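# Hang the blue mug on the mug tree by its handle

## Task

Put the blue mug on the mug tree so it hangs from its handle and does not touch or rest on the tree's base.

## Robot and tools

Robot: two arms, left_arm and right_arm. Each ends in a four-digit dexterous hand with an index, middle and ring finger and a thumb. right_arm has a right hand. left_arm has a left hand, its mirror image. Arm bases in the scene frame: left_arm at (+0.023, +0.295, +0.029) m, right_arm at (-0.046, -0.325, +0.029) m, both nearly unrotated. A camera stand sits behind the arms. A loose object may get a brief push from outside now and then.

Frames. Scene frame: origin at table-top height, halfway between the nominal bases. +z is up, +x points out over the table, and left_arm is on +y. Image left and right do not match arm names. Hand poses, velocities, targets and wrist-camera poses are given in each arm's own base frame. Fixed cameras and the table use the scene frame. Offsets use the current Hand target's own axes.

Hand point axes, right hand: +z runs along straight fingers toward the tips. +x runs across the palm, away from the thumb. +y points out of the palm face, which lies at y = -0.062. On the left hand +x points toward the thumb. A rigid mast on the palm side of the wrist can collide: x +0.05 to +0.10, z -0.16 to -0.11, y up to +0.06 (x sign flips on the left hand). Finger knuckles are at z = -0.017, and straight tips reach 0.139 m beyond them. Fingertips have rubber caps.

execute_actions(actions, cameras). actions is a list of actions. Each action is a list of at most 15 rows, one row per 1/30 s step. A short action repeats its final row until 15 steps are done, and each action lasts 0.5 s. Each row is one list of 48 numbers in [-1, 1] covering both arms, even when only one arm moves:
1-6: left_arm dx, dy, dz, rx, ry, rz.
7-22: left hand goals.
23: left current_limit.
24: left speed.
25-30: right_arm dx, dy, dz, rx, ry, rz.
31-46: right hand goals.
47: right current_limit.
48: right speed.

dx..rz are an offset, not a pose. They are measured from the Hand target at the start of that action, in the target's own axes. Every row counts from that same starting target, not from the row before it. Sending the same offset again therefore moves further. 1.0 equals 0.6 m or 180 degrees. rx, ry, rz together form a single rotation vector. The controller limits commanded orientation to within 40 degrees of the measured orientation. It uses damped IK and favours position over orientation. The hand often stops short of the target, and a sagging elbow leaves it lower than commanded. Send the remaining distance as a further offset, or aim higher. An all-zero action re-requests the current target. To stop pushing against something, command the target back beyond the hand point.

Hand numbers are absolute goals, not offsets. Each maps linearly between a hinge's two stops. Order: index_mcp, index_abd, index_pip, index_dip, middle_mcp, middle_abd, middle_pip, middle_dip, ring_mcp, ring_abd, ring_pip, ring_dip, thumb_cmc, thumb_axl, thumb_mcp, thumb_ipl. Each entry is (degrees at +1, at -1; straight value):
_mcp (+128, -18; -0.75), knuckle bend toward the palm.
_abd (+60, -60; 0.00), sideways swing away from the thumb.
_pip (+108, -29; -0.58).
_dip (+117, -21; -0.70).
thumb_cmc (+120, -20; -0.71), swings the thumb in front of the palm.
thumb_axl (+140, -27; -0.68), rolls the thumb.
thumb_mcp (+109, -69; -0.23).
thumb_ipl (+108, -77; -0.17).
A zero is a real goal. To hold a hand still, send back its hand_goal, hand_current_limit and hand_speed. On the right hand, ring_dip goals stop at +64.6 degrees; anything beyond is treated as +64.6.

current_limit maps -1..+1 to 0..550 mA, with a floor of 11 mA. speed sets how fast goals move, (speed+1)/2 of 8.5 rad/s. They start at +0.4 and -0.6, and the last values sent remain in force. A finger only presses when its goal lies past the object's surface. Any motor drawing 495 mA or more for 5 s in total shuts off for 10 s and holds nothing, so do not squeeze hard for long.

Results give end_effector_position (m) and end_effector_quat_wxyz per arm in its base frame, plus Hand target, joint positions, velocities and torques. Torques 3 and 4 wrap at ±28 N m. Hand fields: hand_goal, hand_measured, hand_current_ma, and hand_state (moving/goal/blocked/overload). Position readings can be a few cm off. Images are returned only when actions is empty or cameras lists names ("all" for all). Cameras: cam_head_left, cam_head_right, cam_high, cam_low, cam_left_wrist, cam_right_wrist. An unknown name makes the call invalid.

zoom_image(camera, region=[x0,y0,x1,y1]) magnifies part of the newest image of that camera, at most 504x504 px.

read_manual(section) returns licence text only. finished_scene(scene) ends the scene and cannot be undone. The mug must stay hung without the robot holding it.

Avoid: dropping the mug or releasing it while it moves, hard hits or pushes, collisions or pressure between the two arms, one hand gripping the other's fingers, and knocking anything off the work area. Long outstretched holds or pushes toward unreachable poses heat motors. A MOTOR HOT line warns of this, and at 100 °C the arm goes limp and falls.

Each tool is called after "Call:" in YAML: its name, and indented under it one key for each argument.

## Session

Call:
execute_actions:
  actions: []
  cameras: ["all"]

Call:
zoom_image:
  camera: "cam_head_left"
  region: [300, 180, 600, 350]

Call:
zoom_image:
  camera: "cam_head_right"
  region: [300, 180, 600, 350]

Scene clock: 0.00 s.
left_arm: end_effector_position=(+0.6607, +0.2775, +0.2321) hand_goal=(-0.754, +0.000, -0.576, -0.696, -0.754, +0.000, -0.576, -0.696, -0.754, +0.000, -0.576, -0.696, -0.714, -0.678, -0.226, -0.168) hand_measured=(-0.754, +0.000, -0.576, -0.696, -0.754, +0.000, -0.576, -0.696, -0.754, +0.000, -0.576, -0.696, -0.714, -0.678, -0.226, -0.168) hand_current_ma=(+0, +0, +0, +0, +0, +0, +0, +0, +0, +0, +0, +0, +0, +0, +0, +0) hand_state=(goal, goal, goal, goal, goal, goal, goal, goal, goal, goal, goal, goal, goal, goal, goal, goal) hand_current_limit=0.40 hand_speed=-0.60 end_effector_quat_wxyz=(-0.137, +0.964, +0.100, +0.207) | right_arm: end_effector_position=(+0.2551, +0.1877, +0.3605) hand_goal=(-0.754, +0.000, -0.576, -0.696, -0.754, +0.000, -0.576, -0.696, -0.754, +0.000, -0.576, -0.696, -0.714, -0.678, -0.226, -0.168) hand_measured=(-0.754, +0.000, -0.576, -0.696, -0.754, +0.000, -0.576, -0.696, -0.754, +0.000, -0.576, -0.696, -0.714, -0.678, -0.226, -0.168) hand_current_ma=(+0, +0, +0, +0, +0, +0, +0, +0, +0, +0, +0, +0, +0, +0, +0, +0) hand_state=(goal, goal, goal, goal, goal, goal, goal, goal, goal, goal, goal, goal, goal, goal, goal, goal) hand_current_limit=0.40 hand_speed=-0.60 end_effector_quat_wxyz=(+0.527, +0.197, +0.737, +0.375)
Joint positions: left_arm=[0.498 1.917 1.905 -1.065 -0.092 1.885] | right_arm=[0.754 0.277 0.34 -0.242 0.392 -0.622]
Joint velocities: within noise
Joint torques (N m): no reading
Heat: left arm: hottest elbow 47 °C; right arm: hottest elbow 50 °C.
Hand target: left_arm +0.6667, +0.2807, +0.2386; -0.141, +0.961, +0.101, +0.215 | right_arm +0.2533, +0.1860, +0.3823; +0.534, +0.199, +0.725, +0.387
camera_calibration:
cam_left_wrist: T_world_to_cam=[[-0.863328, 0.455569, -0.217077, 0.462585], [-0.0311363, 0.381253, 0.923946, -0.342195], [0.503682, 0.804427, -0.314961, -0.362277], [0, 0, 0, 1]] pos_world=[0.57118, 0.211149, 0.302483]
cam_right_wrist: T_world_to_cam=[[0.210391, -0.0549418, 0.976072, -0.367654], [-0.484159, -0.873237, 0.0552062, 0.217176], [0.849309, -0.484189, -0.210321, 0.0771116], [0, 0, 0, 1]] pos_world=[0.117007, 0.206783, 0.363086]

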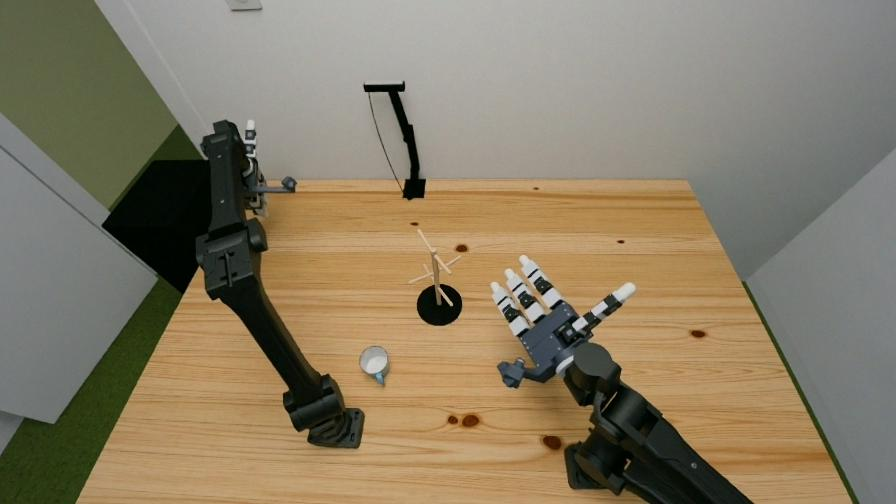

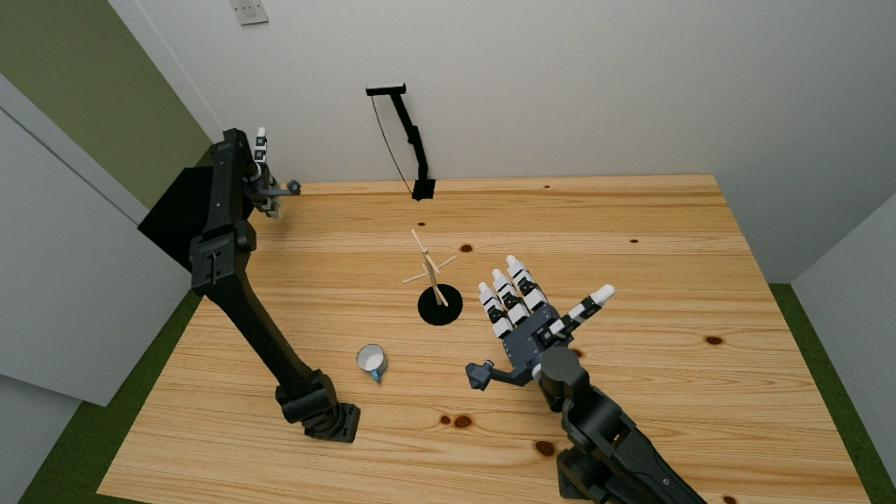

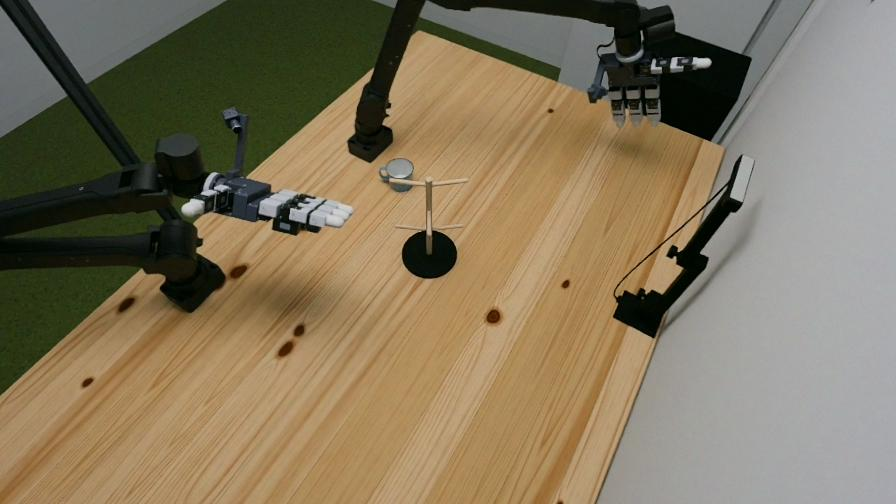

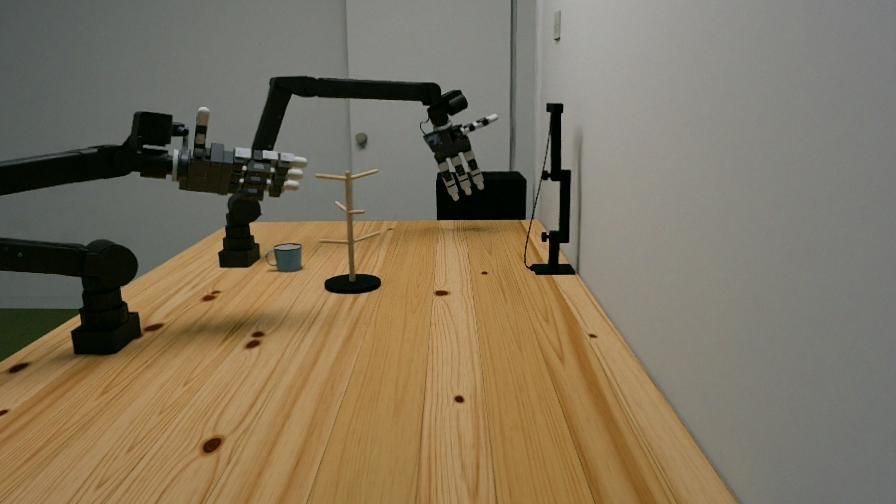

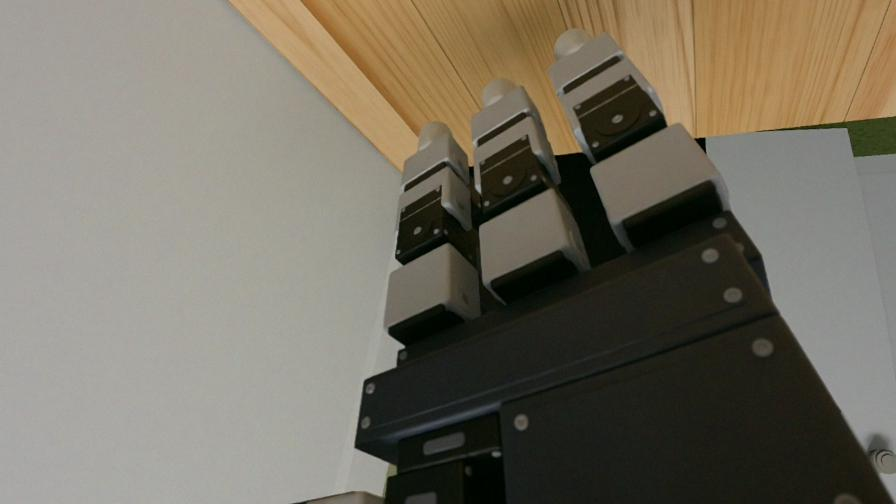

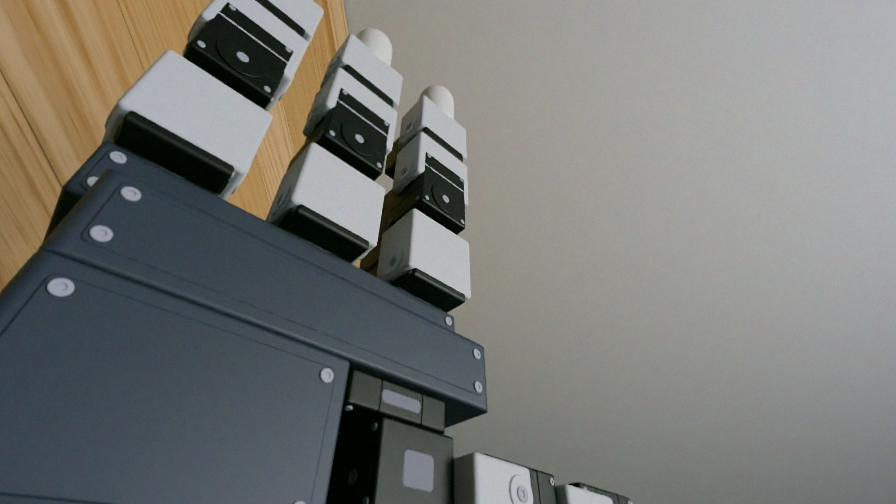

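Scaled by 1.680 from the camera's 896x504 image, which has a finer 1280x720 frame.

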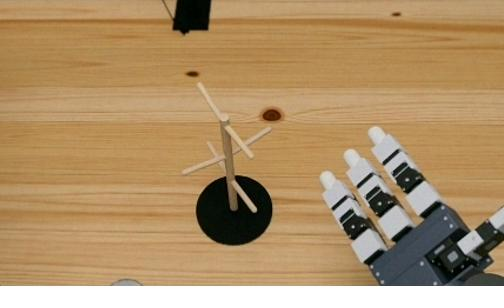

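Scaled by 1.680 from the camera's 896x504 image, which has a finer 1280x720 frame.

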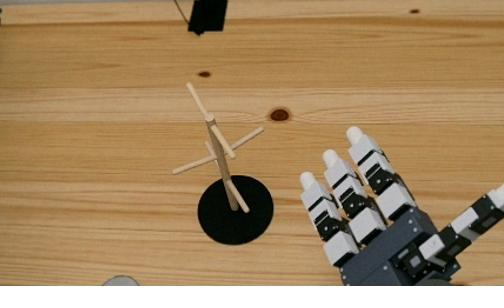

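Call:
zoom_image:
  camera: "cam_head_left"
  region: [340, 330, 410, 400]

Call:
zoom_image:
  camera: "cam_head_right"
  region: [340, 330, 410, 400]

Call:
zoom_image:
  camera: "cam_head_left"
  region: [400, 220, 480, 330]

Call:
zoom_image:
  camera: "cam_head_right"
  region: [390, 220, 480, 330]

Call:
zoom_image:
  camera: "cam_high"
  region: [370, 150, 480, 280]

Call:
zoom_image:
  camera: "cam_low"
  region: [260, 160, 390, 300]

Scaled by 7.200 from the camera's 896x504 image, which has a finer 1280x720 frame.

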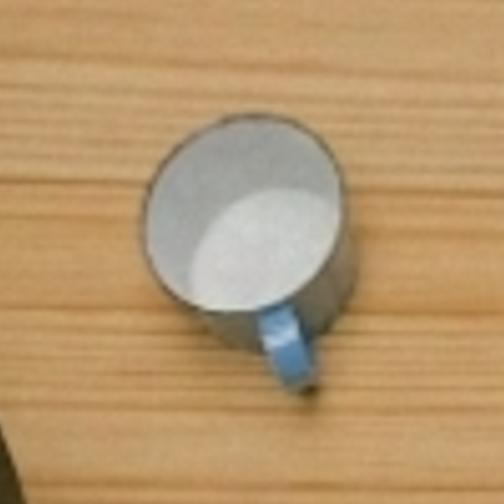

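Scaled by 7.200 from the camera's 896x504 image, which has a finer 1280x720 frame.

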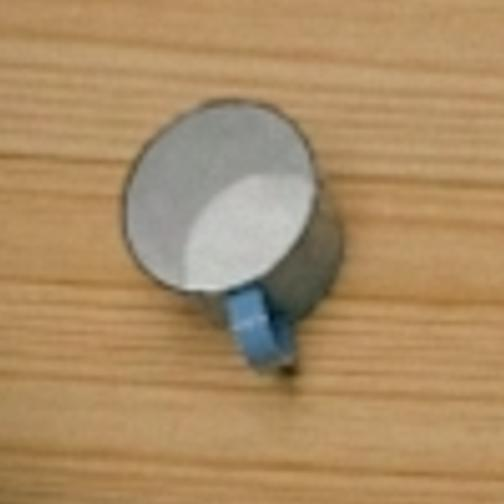

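Scaled by 4.582 from the camera's 896x504 image, which has a finer 1280x720 frame.

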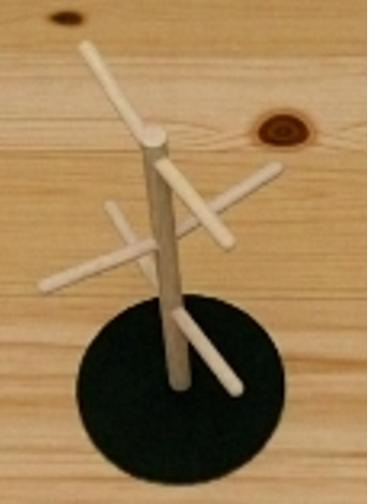

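Scaled by 4.582 from the camera's 896x504 image, which has a finer 1280x720 frame.

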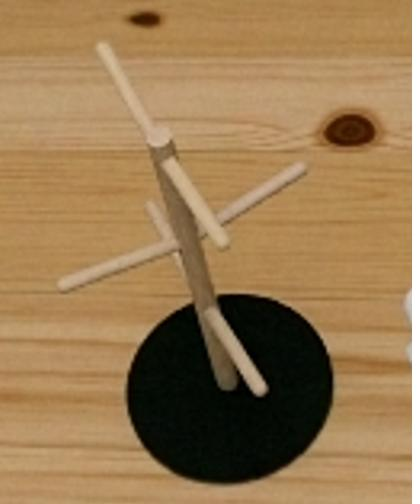

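Scaled by 3.877 from the camera's 896x504 image, which has a finer 1280x720 frame.

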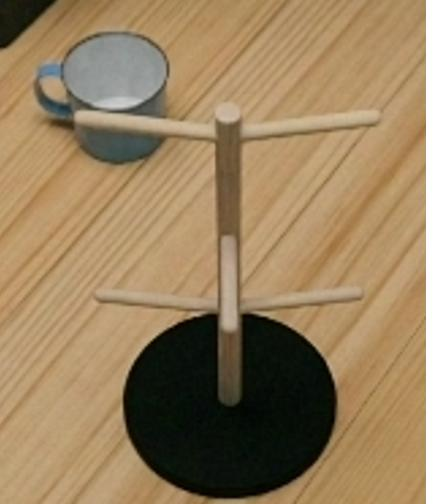

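Scaled by 3.600 from the camera's 896x504 image, which has a finer 1280x720 frame.

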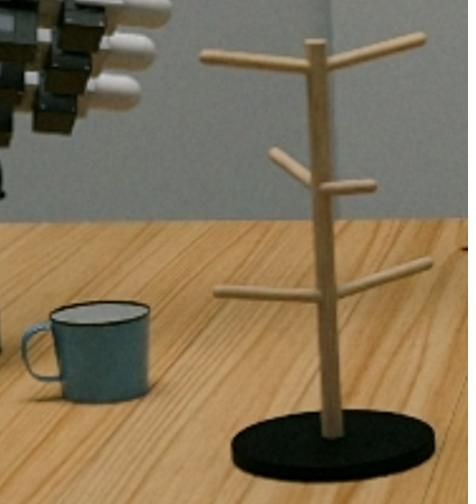

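Call:
execute_actions:
  actions:
    - [[-0.107,0.0425,-0.0647,-0.0425,-0.0053,-0.131,-0.959,0,0.153,-0.1,-0.959,0,0.153,-0.1,-0.959,0,-0.577,-0.551,0.571,-0.678,-0.337,0.157,0.4,-0.8,-0.082,-0.0725,-0.041,0,0,0,-0.754,0,-0.576,-0.696,-0.754,0,-0.576,-0.696,-0.754,0,-0.576,-0.696,-0.714,-0.678,-0.226,-0.168,0.4,-0.6]]
    - [[-0.1177,0.0041,-0.0596,-0.0342,-0.0256,-0.1317,-0.959,0,0.153,-0.1,-0.959,0,0.153,-0.1,-0.959,0,-0.577,-0.551,0.571,-0.678,-0.337,0.157,0.4,-0.8,-0.082,-0.0725,-0.041,0,0,0,-0.754,0,-0.576,-0.696,-0.754,0,-0.576,-0.696,-0.754,0,-0.576,-0.696,-0.714,-0.678,-0.226,-0.168,0.4,-0.6]]
    - [[-0.1153,-0.0388,-0.0519,-0.0171,-0.0391,-0.1325,-0.959,0,0.153,-0.1,-0.959,0,0.153,-0.1,-0.959,0,-0.577,-0.551,0.571,-0.678,-0.337,0.157,0.4,-0.8,-0.082,-0.0725,-0.041,0,0,0,-0.754,0,-0.576,-0.696,-0.754,0,-0.576,-0.696,-0.754,0,-0.576,-0.696,-0.714,-0.678,-0.226,-0.168,0.4,-0.6]]
    - [[-0.0958,-0.0806,-0.0419,0.0044,-0.0424,-0.1335,-0.959,0,0.153,-0.1,-0.959,0,0.153,-0.1,-0.959,0,-0.577,-0.551,0.571,-0.678,-0.337,0.157,0.4,-0.8,0,0,0,0,0,0,-0.754,0,-0.576,-0.696,-0.754,0,-0.576,-0.696,-0.754,0,-0.576,-0.696,-0.714,-0.678,-0.226,-0.168,0.4,-0.6]]
  cameras: ["cam_high"]

Scene clock: 219.47 s.
left_arm: end_effector_position=(+0.4046, +0.1064, +0.2373) hand_goal=(-0.960, +0.000, +0.152, -0.100, -0.960, +0.000, +0.152, -0.100, -0.960, +0.000, -0.578, -0.552, +0.570, -0.678, -0.338, +0.156) hand_measured=(-0.962, +0.000, +0.146, -0.104, -0.962, +0.000, +0.146, -0.104, -0.960, +0.000, -0.576, -0.554, +0.562, -0.678, -0.330, +0.156) hand_current_ma=(+0, +0, -1, +0, +0, +0, -1, -1, +0, +0, +0, +0, -2, +0, +3, +0) hand_state=(goal, goal, goal, goal, goal, goal, goal, goal, goal, goal, goal, goal, goal, goal, goal, goal) hand_current_limit=0.40 hand_speed=-0.80 end_effector_quat_wxyz=(+0.239, +0.626, +0.740, +0.061) | right_arm: end_effector_position=(+0.2534, -0.0221, +0.3550) hand_goal=(-0.754, +0.000, -0.576, -0.696, -0.754, +0.000, -0.576, -0.696, -0.754, +0.000, -0.576, -0.696, -0.714, -0.678, -0.226, -0.168) hand_measured=(-0.760, +0.002, -0.576, -0.696, -0.762, +0.002, -0.576, -0.696, -0.762, +0.002, -0.576, -0.696, -0.720, -0.678, -0.226, -0.168) hand_current_ma=(-6, +1, +0, +0, -6, +1, +0, +0, -6, +1, +0, +0, -5, +0, +0, +0) hand_state=(goal, goal, goal, goal, goal, goal, goal, goal, goal, goal, goal, goal, goal, goal, goal, goal) hand_current_limit=0.40 hand_speed=-0.60 end_effector_quat_wxyz=(+0.517, +0.216, +0.724, +0.402)
Joint positions: left_arm=[0.385 0.995 0.857 -1.084 0.363 0.153] | right_arm=[-0.895 0.409 0.374 -0.409 -1.234 -1.042]
Joint torques (N m): left_arm=[-0.44 -6.77 9.2 1.01 0.32 -0.27] | right_arm=[-0.97 1.67 15.9 0.96 -0.88 -0.14]
Heat: left arm: hottest elbow 59 °C; right arm: hottest elbow 67 °C.
Hand target: left_arm +0.4051, +0.1015, +0.2367; +0.237, +0.624, +0.743, +0.059 | right_arm +0.2528, -0.0244, +0.3827; +0.534, +0.199, +0.725, +0.387
Off the commanded pose: left_arm 0.005 m, 0 deg | right_arm 0.028 m, 3 deg.
Images, in order (width x height): cam_high 896x504.

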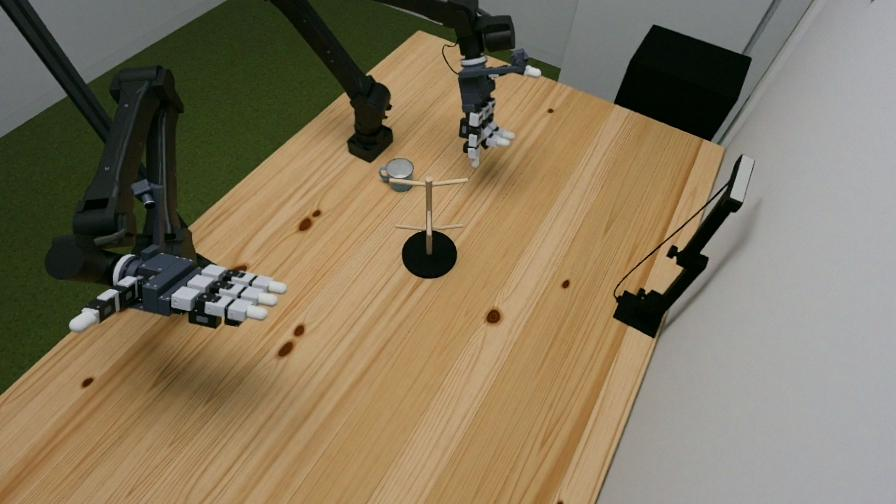

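Call:
execute_actions:
  actions:
    - [[-0.0594,-0.1141,-0.03,0.0247,-0.0349,-0.135,-0.959,0,0.153,-0.1,-0.959,0,0.153,-0.1,-0.959,0,-0.577,-0.551,0.571,-0.678,-0.337,0.157,0.4,-0.8,0,0,0,0,0,0,-0.754,0,-0.576,-0.696,-0.754,0,-0.576,-0.696,-0.754,0,-0.576,-0.696,-0.714,-0.678,-0.226,-0.168,0.4,-0.6]]
    - [[-0.0093,-0.1305,-0.0166,0.0386,-0.0184,-0.1364,-0.959,0,0.153,-0.1,-0.959,0,0.153,-0.1,-0.959,0,-0.577,-0.551,0.571,-0.678,-0.337,0.157,0.4,-0.8,0,0,0,0,0,0,-0.754,0,-0.576,-0.696,-0.754,0,-0.576,-0.696,-0.754,0,-0.576,-0.696,-0.714,-0.678,-0.226,-0.168,0.4,-0.6]]
    - [[0.0457,-0.1237,-0.0018,0.0428,0.0026,-0.138,-0.959,0,0.153,-0.1,-0.959,0,0.153,-0.1,-0.959,0,-0.577,-0.551,0.571,-0.678,-0.337,0.157,0.4,-0.8,0,0,0,0,0,0,-0.754,0,-0.576,-0.696,-0.754,0,-0.576,-0.696,-0.754,0,-0.576,-0.696,-0.714,-0.678,-0.226,-0.168,0.4,-0.6]]
  cameras: ["cam_high"]

Scene clock: 227.37 s.
left_arm: end_effector_position=(+0.2005, -0.0313, +0.2172) hand_goal=(-0.960, +0.000, +0.152, -0.100, -0.960, +0.000, +0.152, -0.100, -0.960, +0.000, -0.578, -0.552, +0.570, -0.678, -0.338, +0.156) hand_measured=(-0.956, +0.000, +0.150, -0.104, -0.956, +0.000, +0.150, -0.104, -0.956, +0.000, -0.576, -0.554, +0.562, -0.678, -0.330, +0.156) hand_current_ma=(+1, +0, +0, +0, +0, +0, +0, +0, +1, +0, +0, +0, -2, +0, +3, +0) hand_state=(goal, goal, goal, goal, goal, goal, goal, goal, goal, goal, goal, goal, goal, goal, goal, goal) hand_current_limit=0.40 hand_speed=-0.80 end_effector_quat_wxyz=(+0.147, +0.095, +0.941, -0.290) | right_arm: end_effector_position=(+0.2531, -0.0218, +0.3552) hand_goal=(-0.754, +0.000, -0.576, -0.696, -0.754, +0.000, -0.576, -0.696, -0.754, +0.000, -0.576, -0.696, -0.714, -0.678, -0.226, -0.168) hand_measured=(-0.760, +0.002, -0.576, -0.696, -0.762, +0.002, -0.576, -0.696, -0.762, +0.002, -0.576, -0.696, -0.720, -0.678, -0.226, -0.168) hand_current_ma=(-6, +1, +0, +0, -6, +1, +0, +0, -6, +1, +0, +0, -5, +0, +0, +0) hand_state=(goal, goal, goal, goal, goal, goal, goal, goal, goal, goal, goal, goal, goal, goal, goal, goal) hand_current_limit=0.40 hand_speed=-0.60 end_effector_quat_wxyz=(+0.517, +0.216, +0.725, +0.401)
Joint positions: left_arm=[-0.014 0.656 0.817 -1.448 0.608 -1.473] | right_arm=[-0.896 0.41 0.377 -0.421 -1.236 -1.052]
Joint torques (N m): left_arm=[-0.38 -1.49 11.81 1.5 0.47 -0.28] | right_arm=[-0.5 1.9 15.91 1.01 -0.88 -0.15]
Heat: left arm: hottest elbow 59 °C; right arm: hottest elbow 68 °C.
Hand target: left_arm +0.2097, -0.0334, +0.2355; +0.172, +0.101, +0.939, -0.279 | right_arm +0.2528, -0.0244, +0.3826; +0.534, +0.199, +0.725, +0.387
Off the commanded pose: left_arm 0.021 m, 3 deg | right_arm 0.028 m, 3 deg.
Images, in order (width x height): cam_high 896x504.

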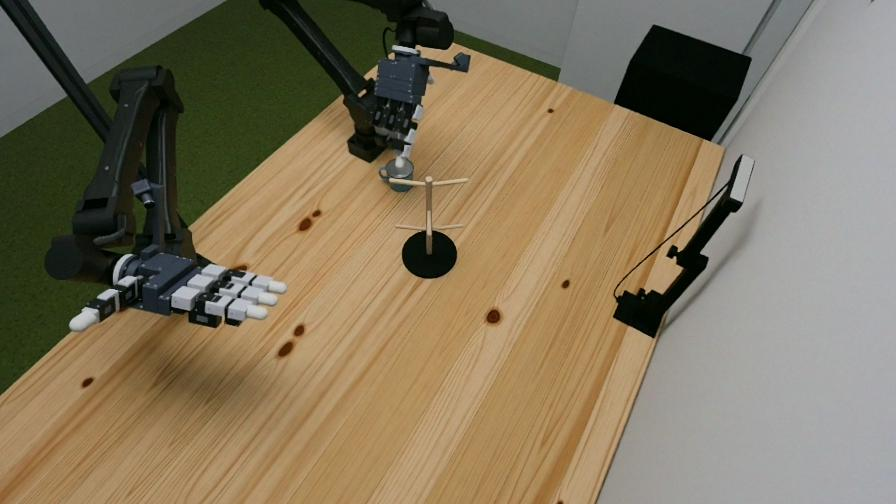

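Call:
execute_actions:
  actions:
    - [[0.118,-0.0612,0.0563,0.048,0.0236,-0.168,-0.959,0,0.153,-0.1,-0.959,0,0.153,-0.1,-0.959,0,-0.577,-0.551,0.571,-0.678,-0.337,0.157,0.4,-0.8,0,0,0,0,0,0,-0.754,0,-0.576,-0.696,-0.754,0,-0.576,-0.696,-0.754,0,-0.576,-0.696,-0.714,-0.678,-0.226,-0.168,0.4,-0.6]]
    - [[0,0,0,0,0,0,-0.959,0,0.153,-0.1,-0.959,0,0.153,-0.1,-0.959,0,-0.577,-0.551,0.571,-0.678,-0.337,0.157,0.4,-0.8,0,0,0,0,0,0,-0.754,0,-0.576,-0.696,-0.754,0,-0.576,-0.696,-0.754,0,-0.576,-0.696,-0.714,-0.678,-0.226,-0.168,0.4,-0.6]]
  cameras: ["cam_high","cam_low","cam_head_left","cam_head_right"]

Call:
zoom_image:
  camera: "cam_high"
  region: [330, 60, 490, 210]

Call:
zoom_image:
  camera: "cam_low"
  region: [200, 160, 340, 290]

Call:
zoom_image:
  camera: "cam_head_right"
  region: [310, 300, 430, 410]

Scene clock: 256.70 s.
left_arm: end_effector_position=(+0.1412, -0.0739, +0.1997) hand_goal=(-0.960, +0.000, +0.152, -0.100, -0.960, +0.000, +0.152, -0.100, -0.960, +0.000, -0.578, -0.552, +0.570, -0.678, -0.338, +0.156) hand_measured=(-0.952, +0.000, +0.150, -0.104, -0.954, +0.000, +0.150, -0.104, -0.952, +0.000, -0.576, -0.554, +0.568, -0.678, -0.330, +0.156) hand_current_ma=(+2, +0, +0, +0, +1, +0, +0, +0, +2, +0, +0, +0, +0, +0, +3, +0) hand_state=(goal, goal, goal, goal, goal, goal, goal, goal, goal, goal, goal, goal, goal, goal, goal, goal) hand_current_limit=0.40 hand_speed=-0.80 end_effector_quat_wxyz=(+0.045, -0.130, +0.915, -0.380) | right_arm: end_effector_position=(+0.2531, -0.0218, +0.3552) hand_goal=(-0.754, +0.000, -0.576, -0.696, -0.754, +0.000, -0.576, -0.696, -0.754, +0.000, -0.576, -0.696, -0.714, -0.678, -0.226, -0.168) hand_measured=(-0.760, +0.002, -0.576, -0.696, -0.762, +0.002, -0.576, -0.696, -0.762, +0.002, -0.576, -0.696, -0.720, -0.678, -0.226, -0.168) hand_current_ma=(-6, +1, +0, +0, -6, +1, +0, +0, -6, +1, +0, +0, -5, +0, +0, +0) hand_state=(goal, goal, goal, goal, goal, goal, goal, goal, goal, goal, goal, goal, goal, goal, goal, goal) hand_current_limit=0.40 hand_speed=-0.60 end_effector_quat_wxyz=(+0.517, +0.216, +0.725, +0.401)
Joint positions: left_arm=[-0.043 0.608 0.741 -1.416 0.74 -2.008] | right_arm=[-0.896 0.41 0.377 -0.421 -1.236 -1.052]
Joint torques (N m): left_arm=[-0.44 -0.56 9.01 1.46 0.59 -0.31] | right_arm=[-0.79 1.14 15.87 0.96 -0.88 -0.14]
Heat: left arm: hottest elbow 61 °C; right arm: hottest elbow 68 °C.
Hand target: left_arm +0.1430, -0.0760, +0.2001; +0.051, -0.125, +0.915, -0.379 | right_arm +0.2528, -0.0244, +0.3826; +0.534, +0.199, +0.725, +0.387
Off the commanded pose: left_arm 0.003 m, 1 deg | right_arm 0.028 m, 3 deg.
Images, in order (width x height): cam_head_left 896x504, cam_head_right 896x504, cam_high 896x504, cam_low 896x504.

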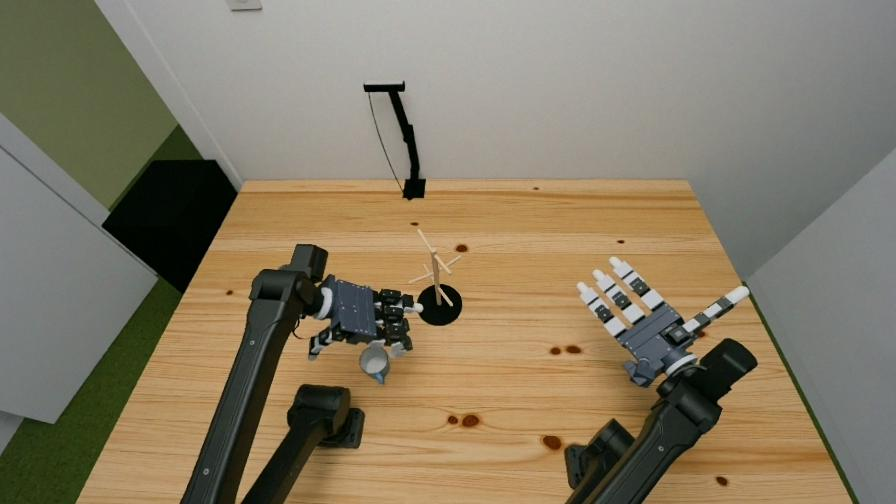

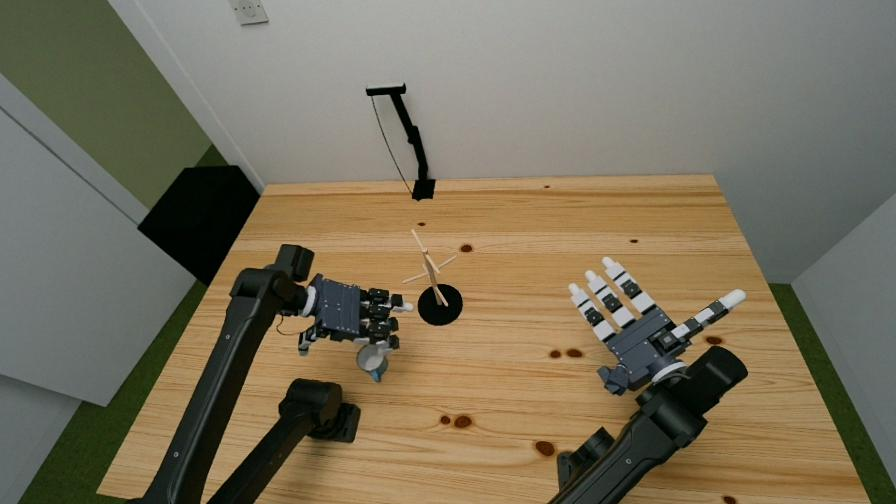

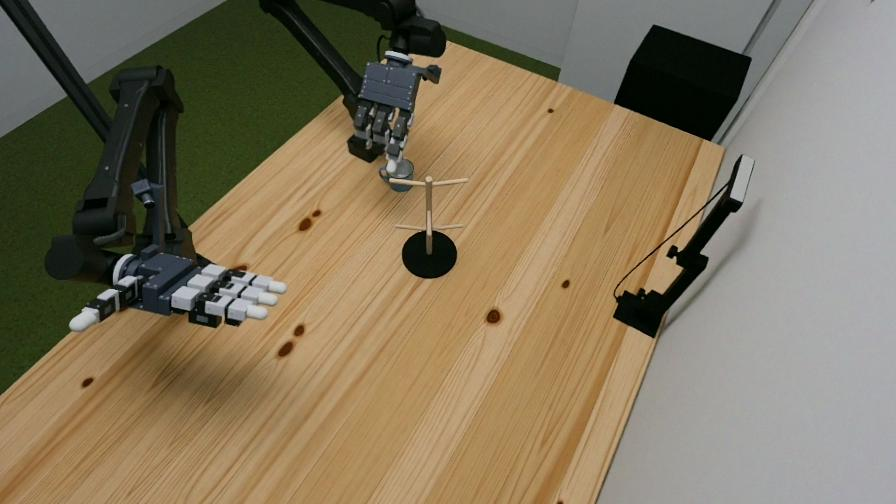

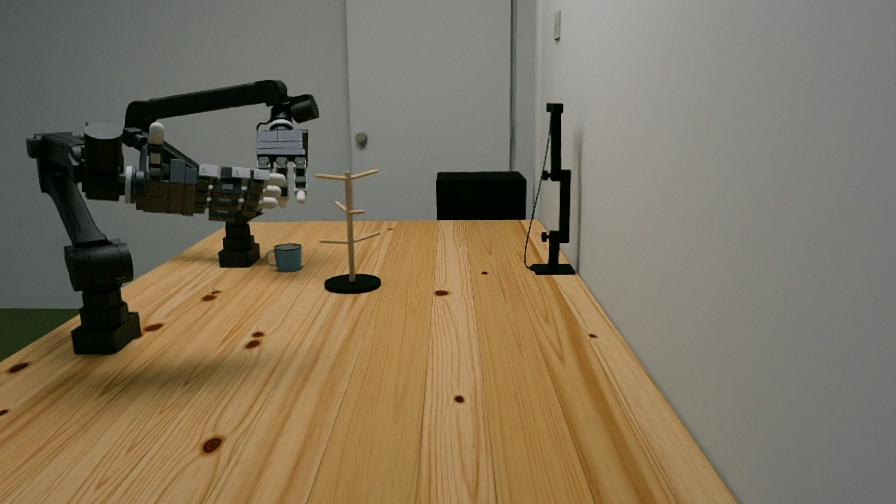

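Scaled by 3.150 from the camera's 896x504 image, which has a finer 1280x720 frame.

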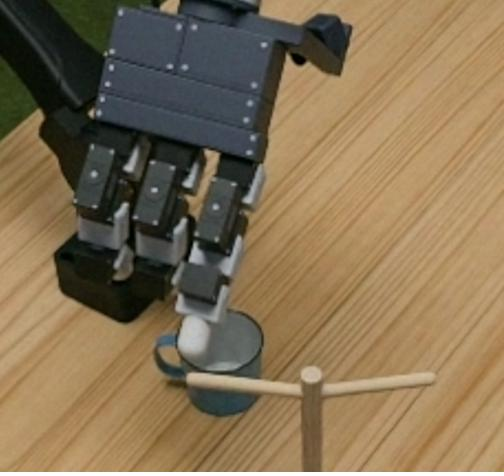

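Scaled by 3.600 from the camera's 896x504 image, which has a finer 1280x720 frame.

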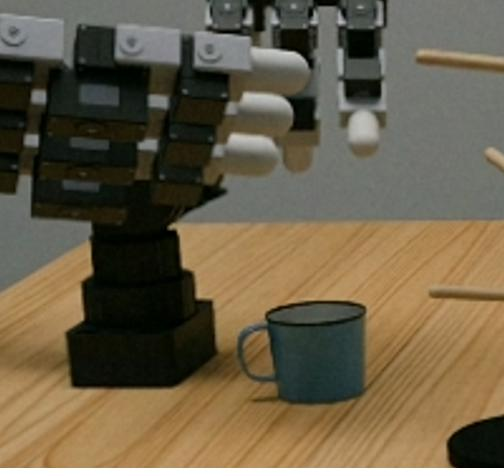

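Scaled by 4.200 from the camera's 896x504 image, which has a finer 1280x720 frame.

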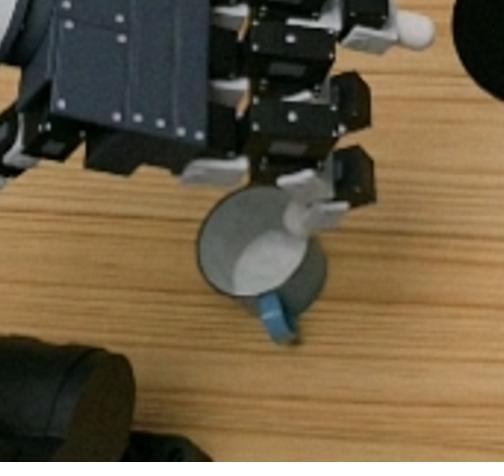

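Call:
execute_actions:
  actions: []
  cameras: ["cam_head_left","cam_head_right","cam_high","cam_low"]

Scene clock: 285.53 s.
left_arm: end_effector_position=(+0.1412, -0.0739, +0.1997) hand_goal=(-0.960, +0.000, +0.152, -0.100, -0.960, +0.000, +0.152, -0.100, -0.960, +0.000, -0.578, -0.552, +0.570, -0.678, -0.338, +0.156) hand_measured=(-0.952, +0.000, +0.150, -0.104, -0.954, +0.000, +0.150, -0.104, -0.952, +0.000, -0.576, -0.554, +0.568, -0.678, -0.330, +0.156) hand_current_ma=(+2, +0, +0, +0, +1, +0, +0, +0, +2, +0, +0, +0, +0, +0, +3, +0) hand_state=(goal, goal, goal, goal, goal, goal, goal, goal, goal, goal, goal, goal, goal, goal, goal, goal) hand_current_limit=0.40 hand_speed=-0.80 end_effector_quat_wxyz=(+0.045, -0.130, +0.915, -0.380) | right_arm: end_effector_position=(+0.2531, -0.0218, +0.3552) hand_goal=(-0.754, +0.000, -0.576, -0.696, -0.754, +0.000, -0.576, -0.696, -0.754, +0.000, -0.576, -0.696, -0.714, -0.678, -0.226, -0.168) hand_measured=(-0.760, +0.002, -0.576, -0.696, -0.762, +0.002, -0.576, -0.696, -0.762, +0.002, -0.576, -0.696, -0.720, -0.678, -0.226, -0.168) hand_current_ma=(-6, +1, +0, +0, -6, +1, +0, +0, -6, +1, +0, +0, -5, +0, +0, +0) hand_state=(goal, goal, goal, goal, goal, goal, goal, goal, goal, goal, goal, goal, goal, goal, goal, goal) hand_current_limit=0.40 hand_speed=-0.60 end_effector_quat_wxyz=(+0.517, +0.216, +0.725, +0.401)
Joint positions: left_arm=[-0.043 0.608 0.741 -1.416 0.74 -2.008] | right_arm=[-0.896 0.41 0.377 -0.421 -1.236 -1.052]
Joint velocities: within noise
Joint torques (N m): left_arm=[-0.5 -0.56 9.01 1.48 0.59 -0.32] | right_arm=[-1.2 1.38 15.86 1.02 -0.92 -0.15]
Heat: left arm: hottest elbow 60 °C; right arm: hottest elbow 69 °C.
Hand target: left_arm +0.1430, -0.0759, +0.2001; +0.051, -0.125, +0.915, -0.379 | right_arm +0.2528, -0.0244, +0.3826; +0.534, +0.199, +0.725, +0.387
Off the commanded pose: left_arm 0.003 m, 1 deg | right_arm 0.028 m, 3 deg.
Images, in order (width x height): cam_head_left 896x504, cam_head_right 896x504, cam_high 896x504, cam_low 896x504.

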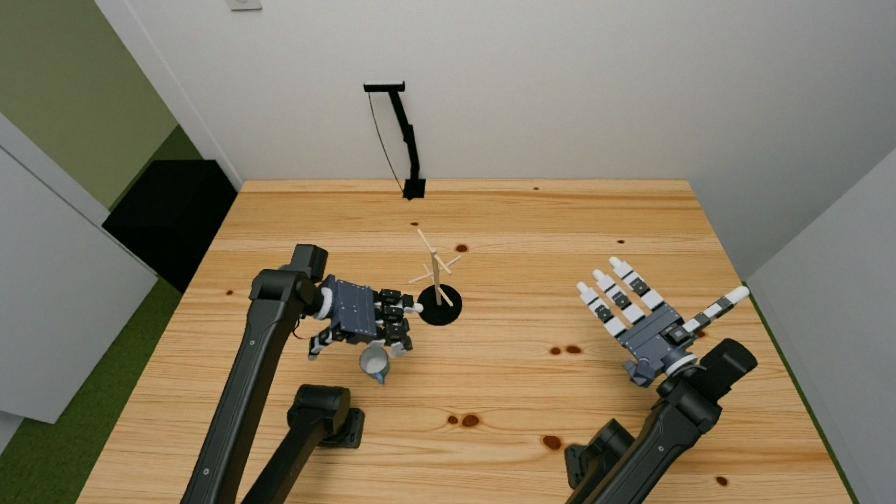

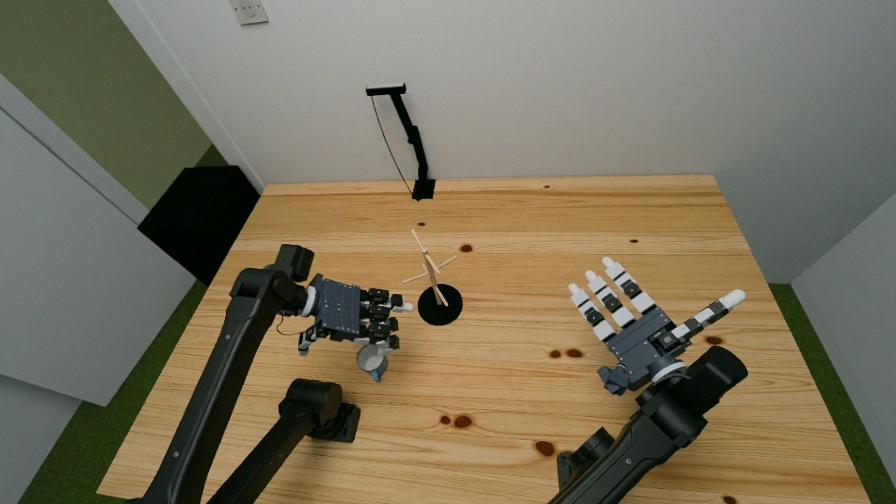

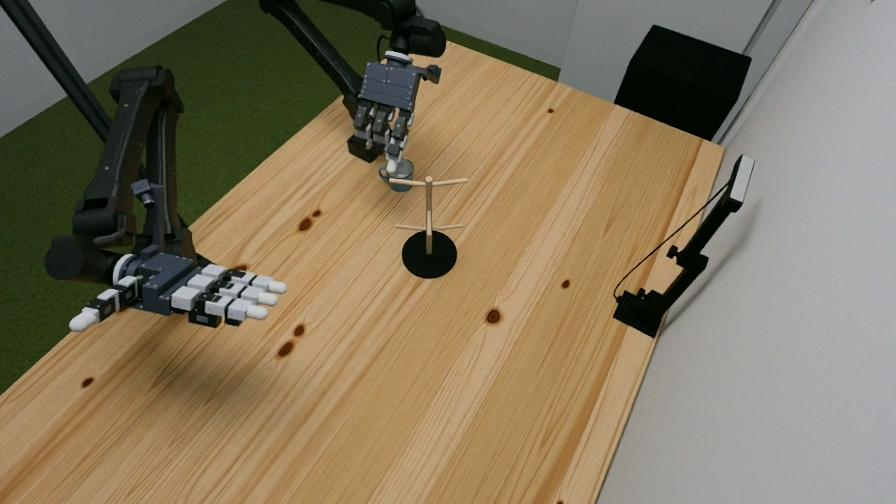

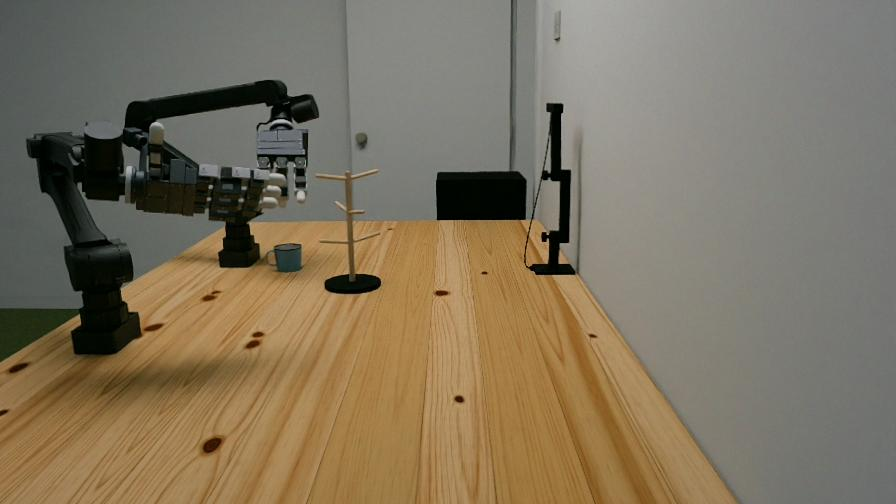

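Call:
zoom_image:
  camera: "cam_low"
  region: [220, 100, 340, 280]

Call:
zoom_image:
  camera: "cam_head_left"
  region: [290, 250, 440, 400]

Call:
zoom_image:
  camera: "cam_head_right"
  region: [280, 250, 430, 400]

Scaled by 2.800 from the camera's 896x504 image, which has a finer 1280x720 frame.

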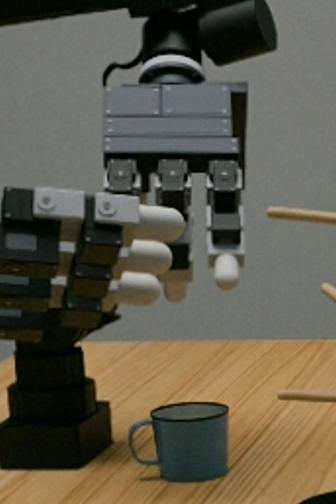

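Scaled by 3.360 from the camera's 896x504 image, which has a finer 1280x720 frame.

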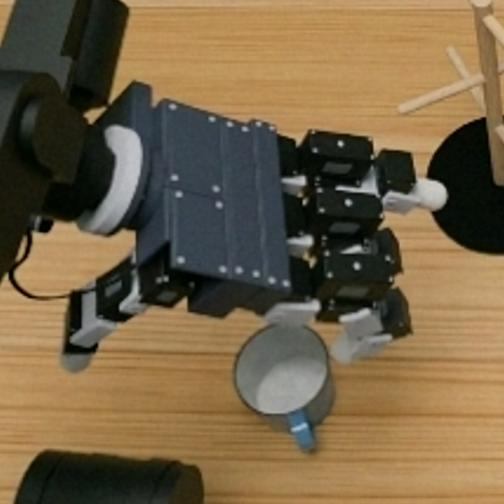

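Scaled by 3.360 from the camera's 896x504 image, which has a finer 1280x720 frame.

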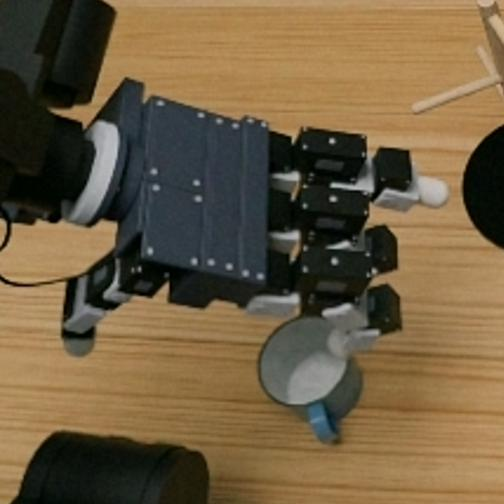

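Call:
execute_actions:
  actions:
    - [[-0.0418,0.0272,0.0435,0,0,0,-0.959,0,0.153,-0.1,-0.959,0,0.153,-0.1,-0.959,0,-0.577,-0.551,0.571,-0.678,-0.337,0.157,0.4,-0.8,0,0,0,0,0,0,-0.754,0,-0.576,-0.696,-0.754,0,-0.576,-0.696,-0.754,0,-0.576,-0.696,-0.714,-0.678,-0.226,-0.168,0.4,-0.6]]
    - [[0,0.0707,0.0707,0,0,0,-0.959,0,0.153,-0.1,-0.959,0,0.153,-0.1,-0.959,0,-0.577,-0.551,0.571,-0.678,-0.337,0.157,0.4,-0.8,0,0,0,0,0,0,-0.754,0,-0.576,-0.696,-0.754,0,-0.576,-0.696,-0.754,0,-0.576,-0.696,-0.714,-0.678,-0.226,-0.168,0.4,-0.6]]
  cameras: ["cam_head_left","cam_head_right","cam_low"]

Scene clock: 331.87 s.
left_arm: end_effector_position=(+0.1634, -0.0749, +0.1099) hand_goal=(-0.960, +0.000, +0.152, -0.100, -0.960, +0.000, +0.152, -0.100, -0.960, +0.000, -0.578, -0.552, +0.570, -0.678, -0.338, +0.156) hand_measured=(-0.952, +0.000, +0.150, -0.104, -0.954, +0.000, +0.150, -0.104, -0.952, +0.000, -0.576, -0.554, +0.568, -0.678, -0.332, +0.156) hand_current_ma=(+2, +0, +0, +0, +1, +0, +0, +0, +2, +0, +0, +0, +0, +0, +2, +0) hand_state=(goal, goal, goal, goal, goal, goal, goal, goal, goal, goal, goal, goal, goal, goal, goal, goal) hand_current_limit=0.40 hand_speed=-0.80 end_effector_quat_wxyz=(+0.046, -0.129, +0.915, -0.380) | right_arm: end_effector_position=(+0.2531, -0.0218, +0.3552) hand_goal=(-0.754, +0.000, -0.576, -0.696, -0.754, +0.000, -0.576, -0.696, -0.754, +0.000, -0.576, -0.696, -0.714, -0.678, -0.226, -0.168) hand_measured=(-0.760, +0.002, -0.576, -0.696, -0.762, +0.002, -0.576, -0.696, -0.762, +0.002, -0.576, -0.696, -0.720, -0.678, -0.226, -0.168) hand_current_ma=(-6, +1, +0, +0, -6, +1, +0, +0, -6, +1, +0, +0, -5, +0, +0, +0) hand_state=(goal, goal, goal, goal, goal, goal, goal, goal, goal, goal, goal, goal, goal, goal, goal, goal) hand_current_limit=0.40 hand_speed=-0.60 end_effector_quat_wxyz=(+0.517, +0.216, +0.725, +0.401)
Joint positions: left_arm=[-0.043 0.688 0.53 -1.121 0.741 -2.007] | right_arm=[-0.896 0.41 0.377 -0.421 -1.236 -1.052]
Joint torques (N m): left_arm=[0.32 -0.44 9.37 1.39 0.66 -0.22] | right_arm=[-1.14 1.49 15.88 1.02 -0.89 -0.11]
Heat: left arm: hottest elbow 58 °C; right arm: hottest elbow 71 °C.
Hand target: left_arm +0.1689, -0.0760, +0.1101; +0.051, -0.125, +0.915, -0.379 | right_arm +0.2528, -0.0244, +0.3826; +0.534, +0.199, +0.725, +0.387
Off the commanded pose: left_arm 0.006 m, 1 deg | right_arm 0.028 m, 3 deg.
Images, in order (width x height): cam_head_left 896x504, cam_head_right 896x504, cam_low 896x504.

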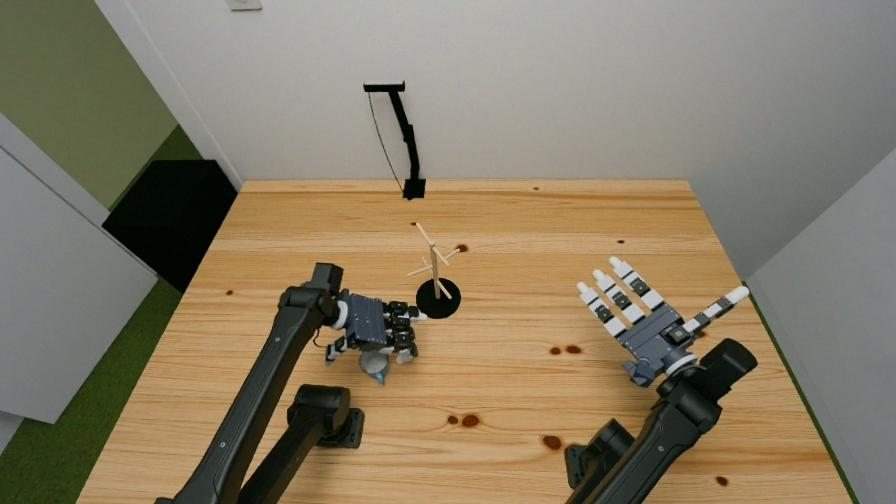

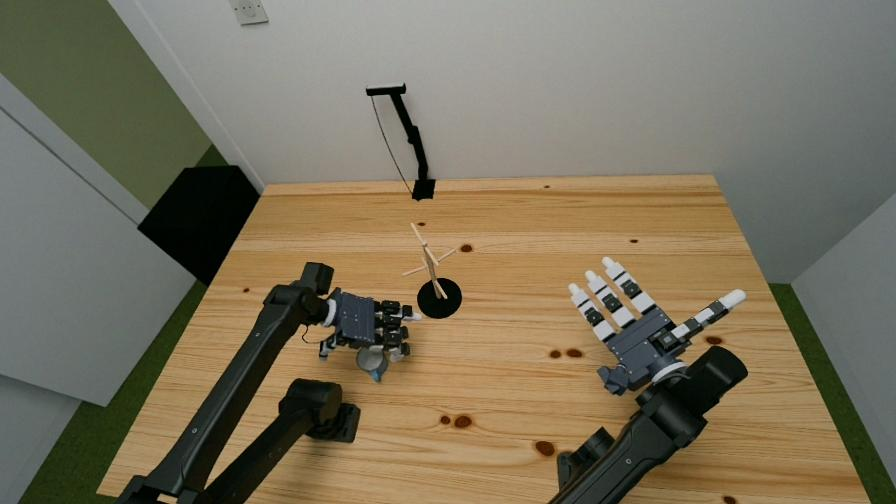

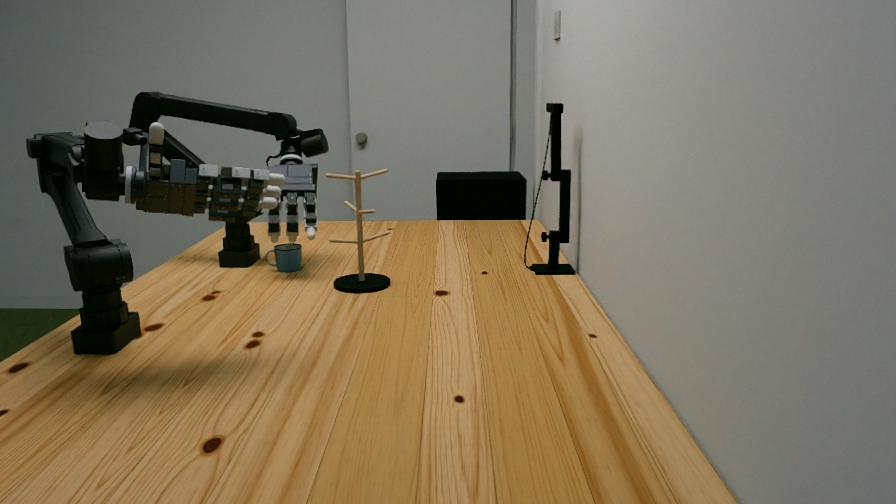

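Call:
zoom_image:
  camera: "cam_head_left"
  region: [310, 260, 480, 400]

Call:
zoom_image:
  camera: "cam_head_right"
  region: [310, 260, 480, 400]

Call:
zoom_image:
  camera: "cam_low"
  region: [230, 120, 410, 300]

Scaled by 2.965 from the camera's 896x504 image, which has a finer 1280x720 frame.

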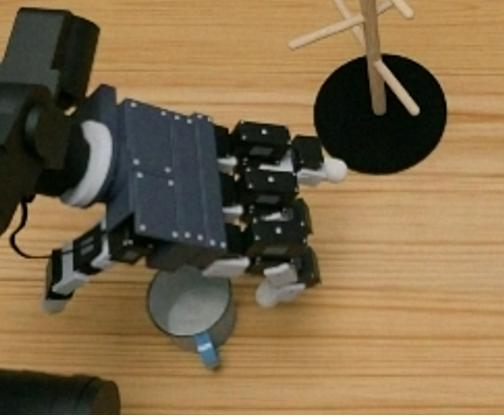

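Scaled by 2.965 from the camera's 896x504 image, which has a finer 1280x720 frame.

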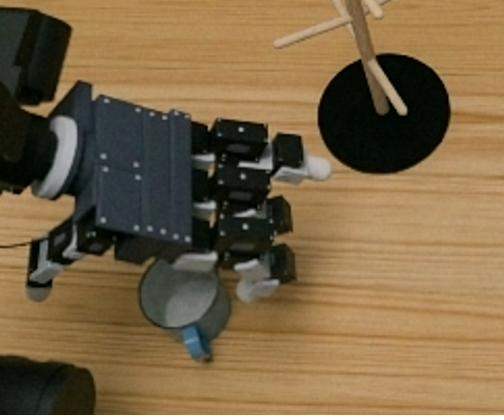

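Scaled by 2.800 from the camera's 896x504 image, which has a finer 1280x720 frame.

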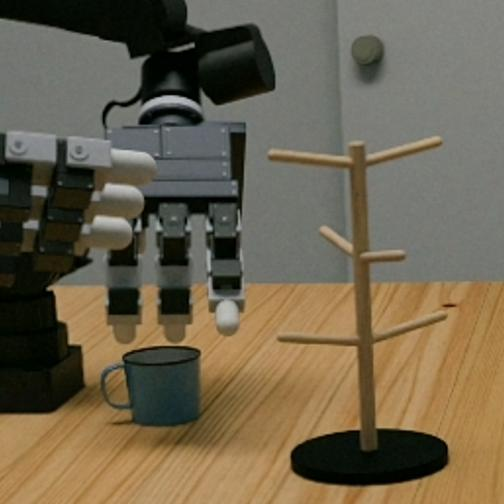

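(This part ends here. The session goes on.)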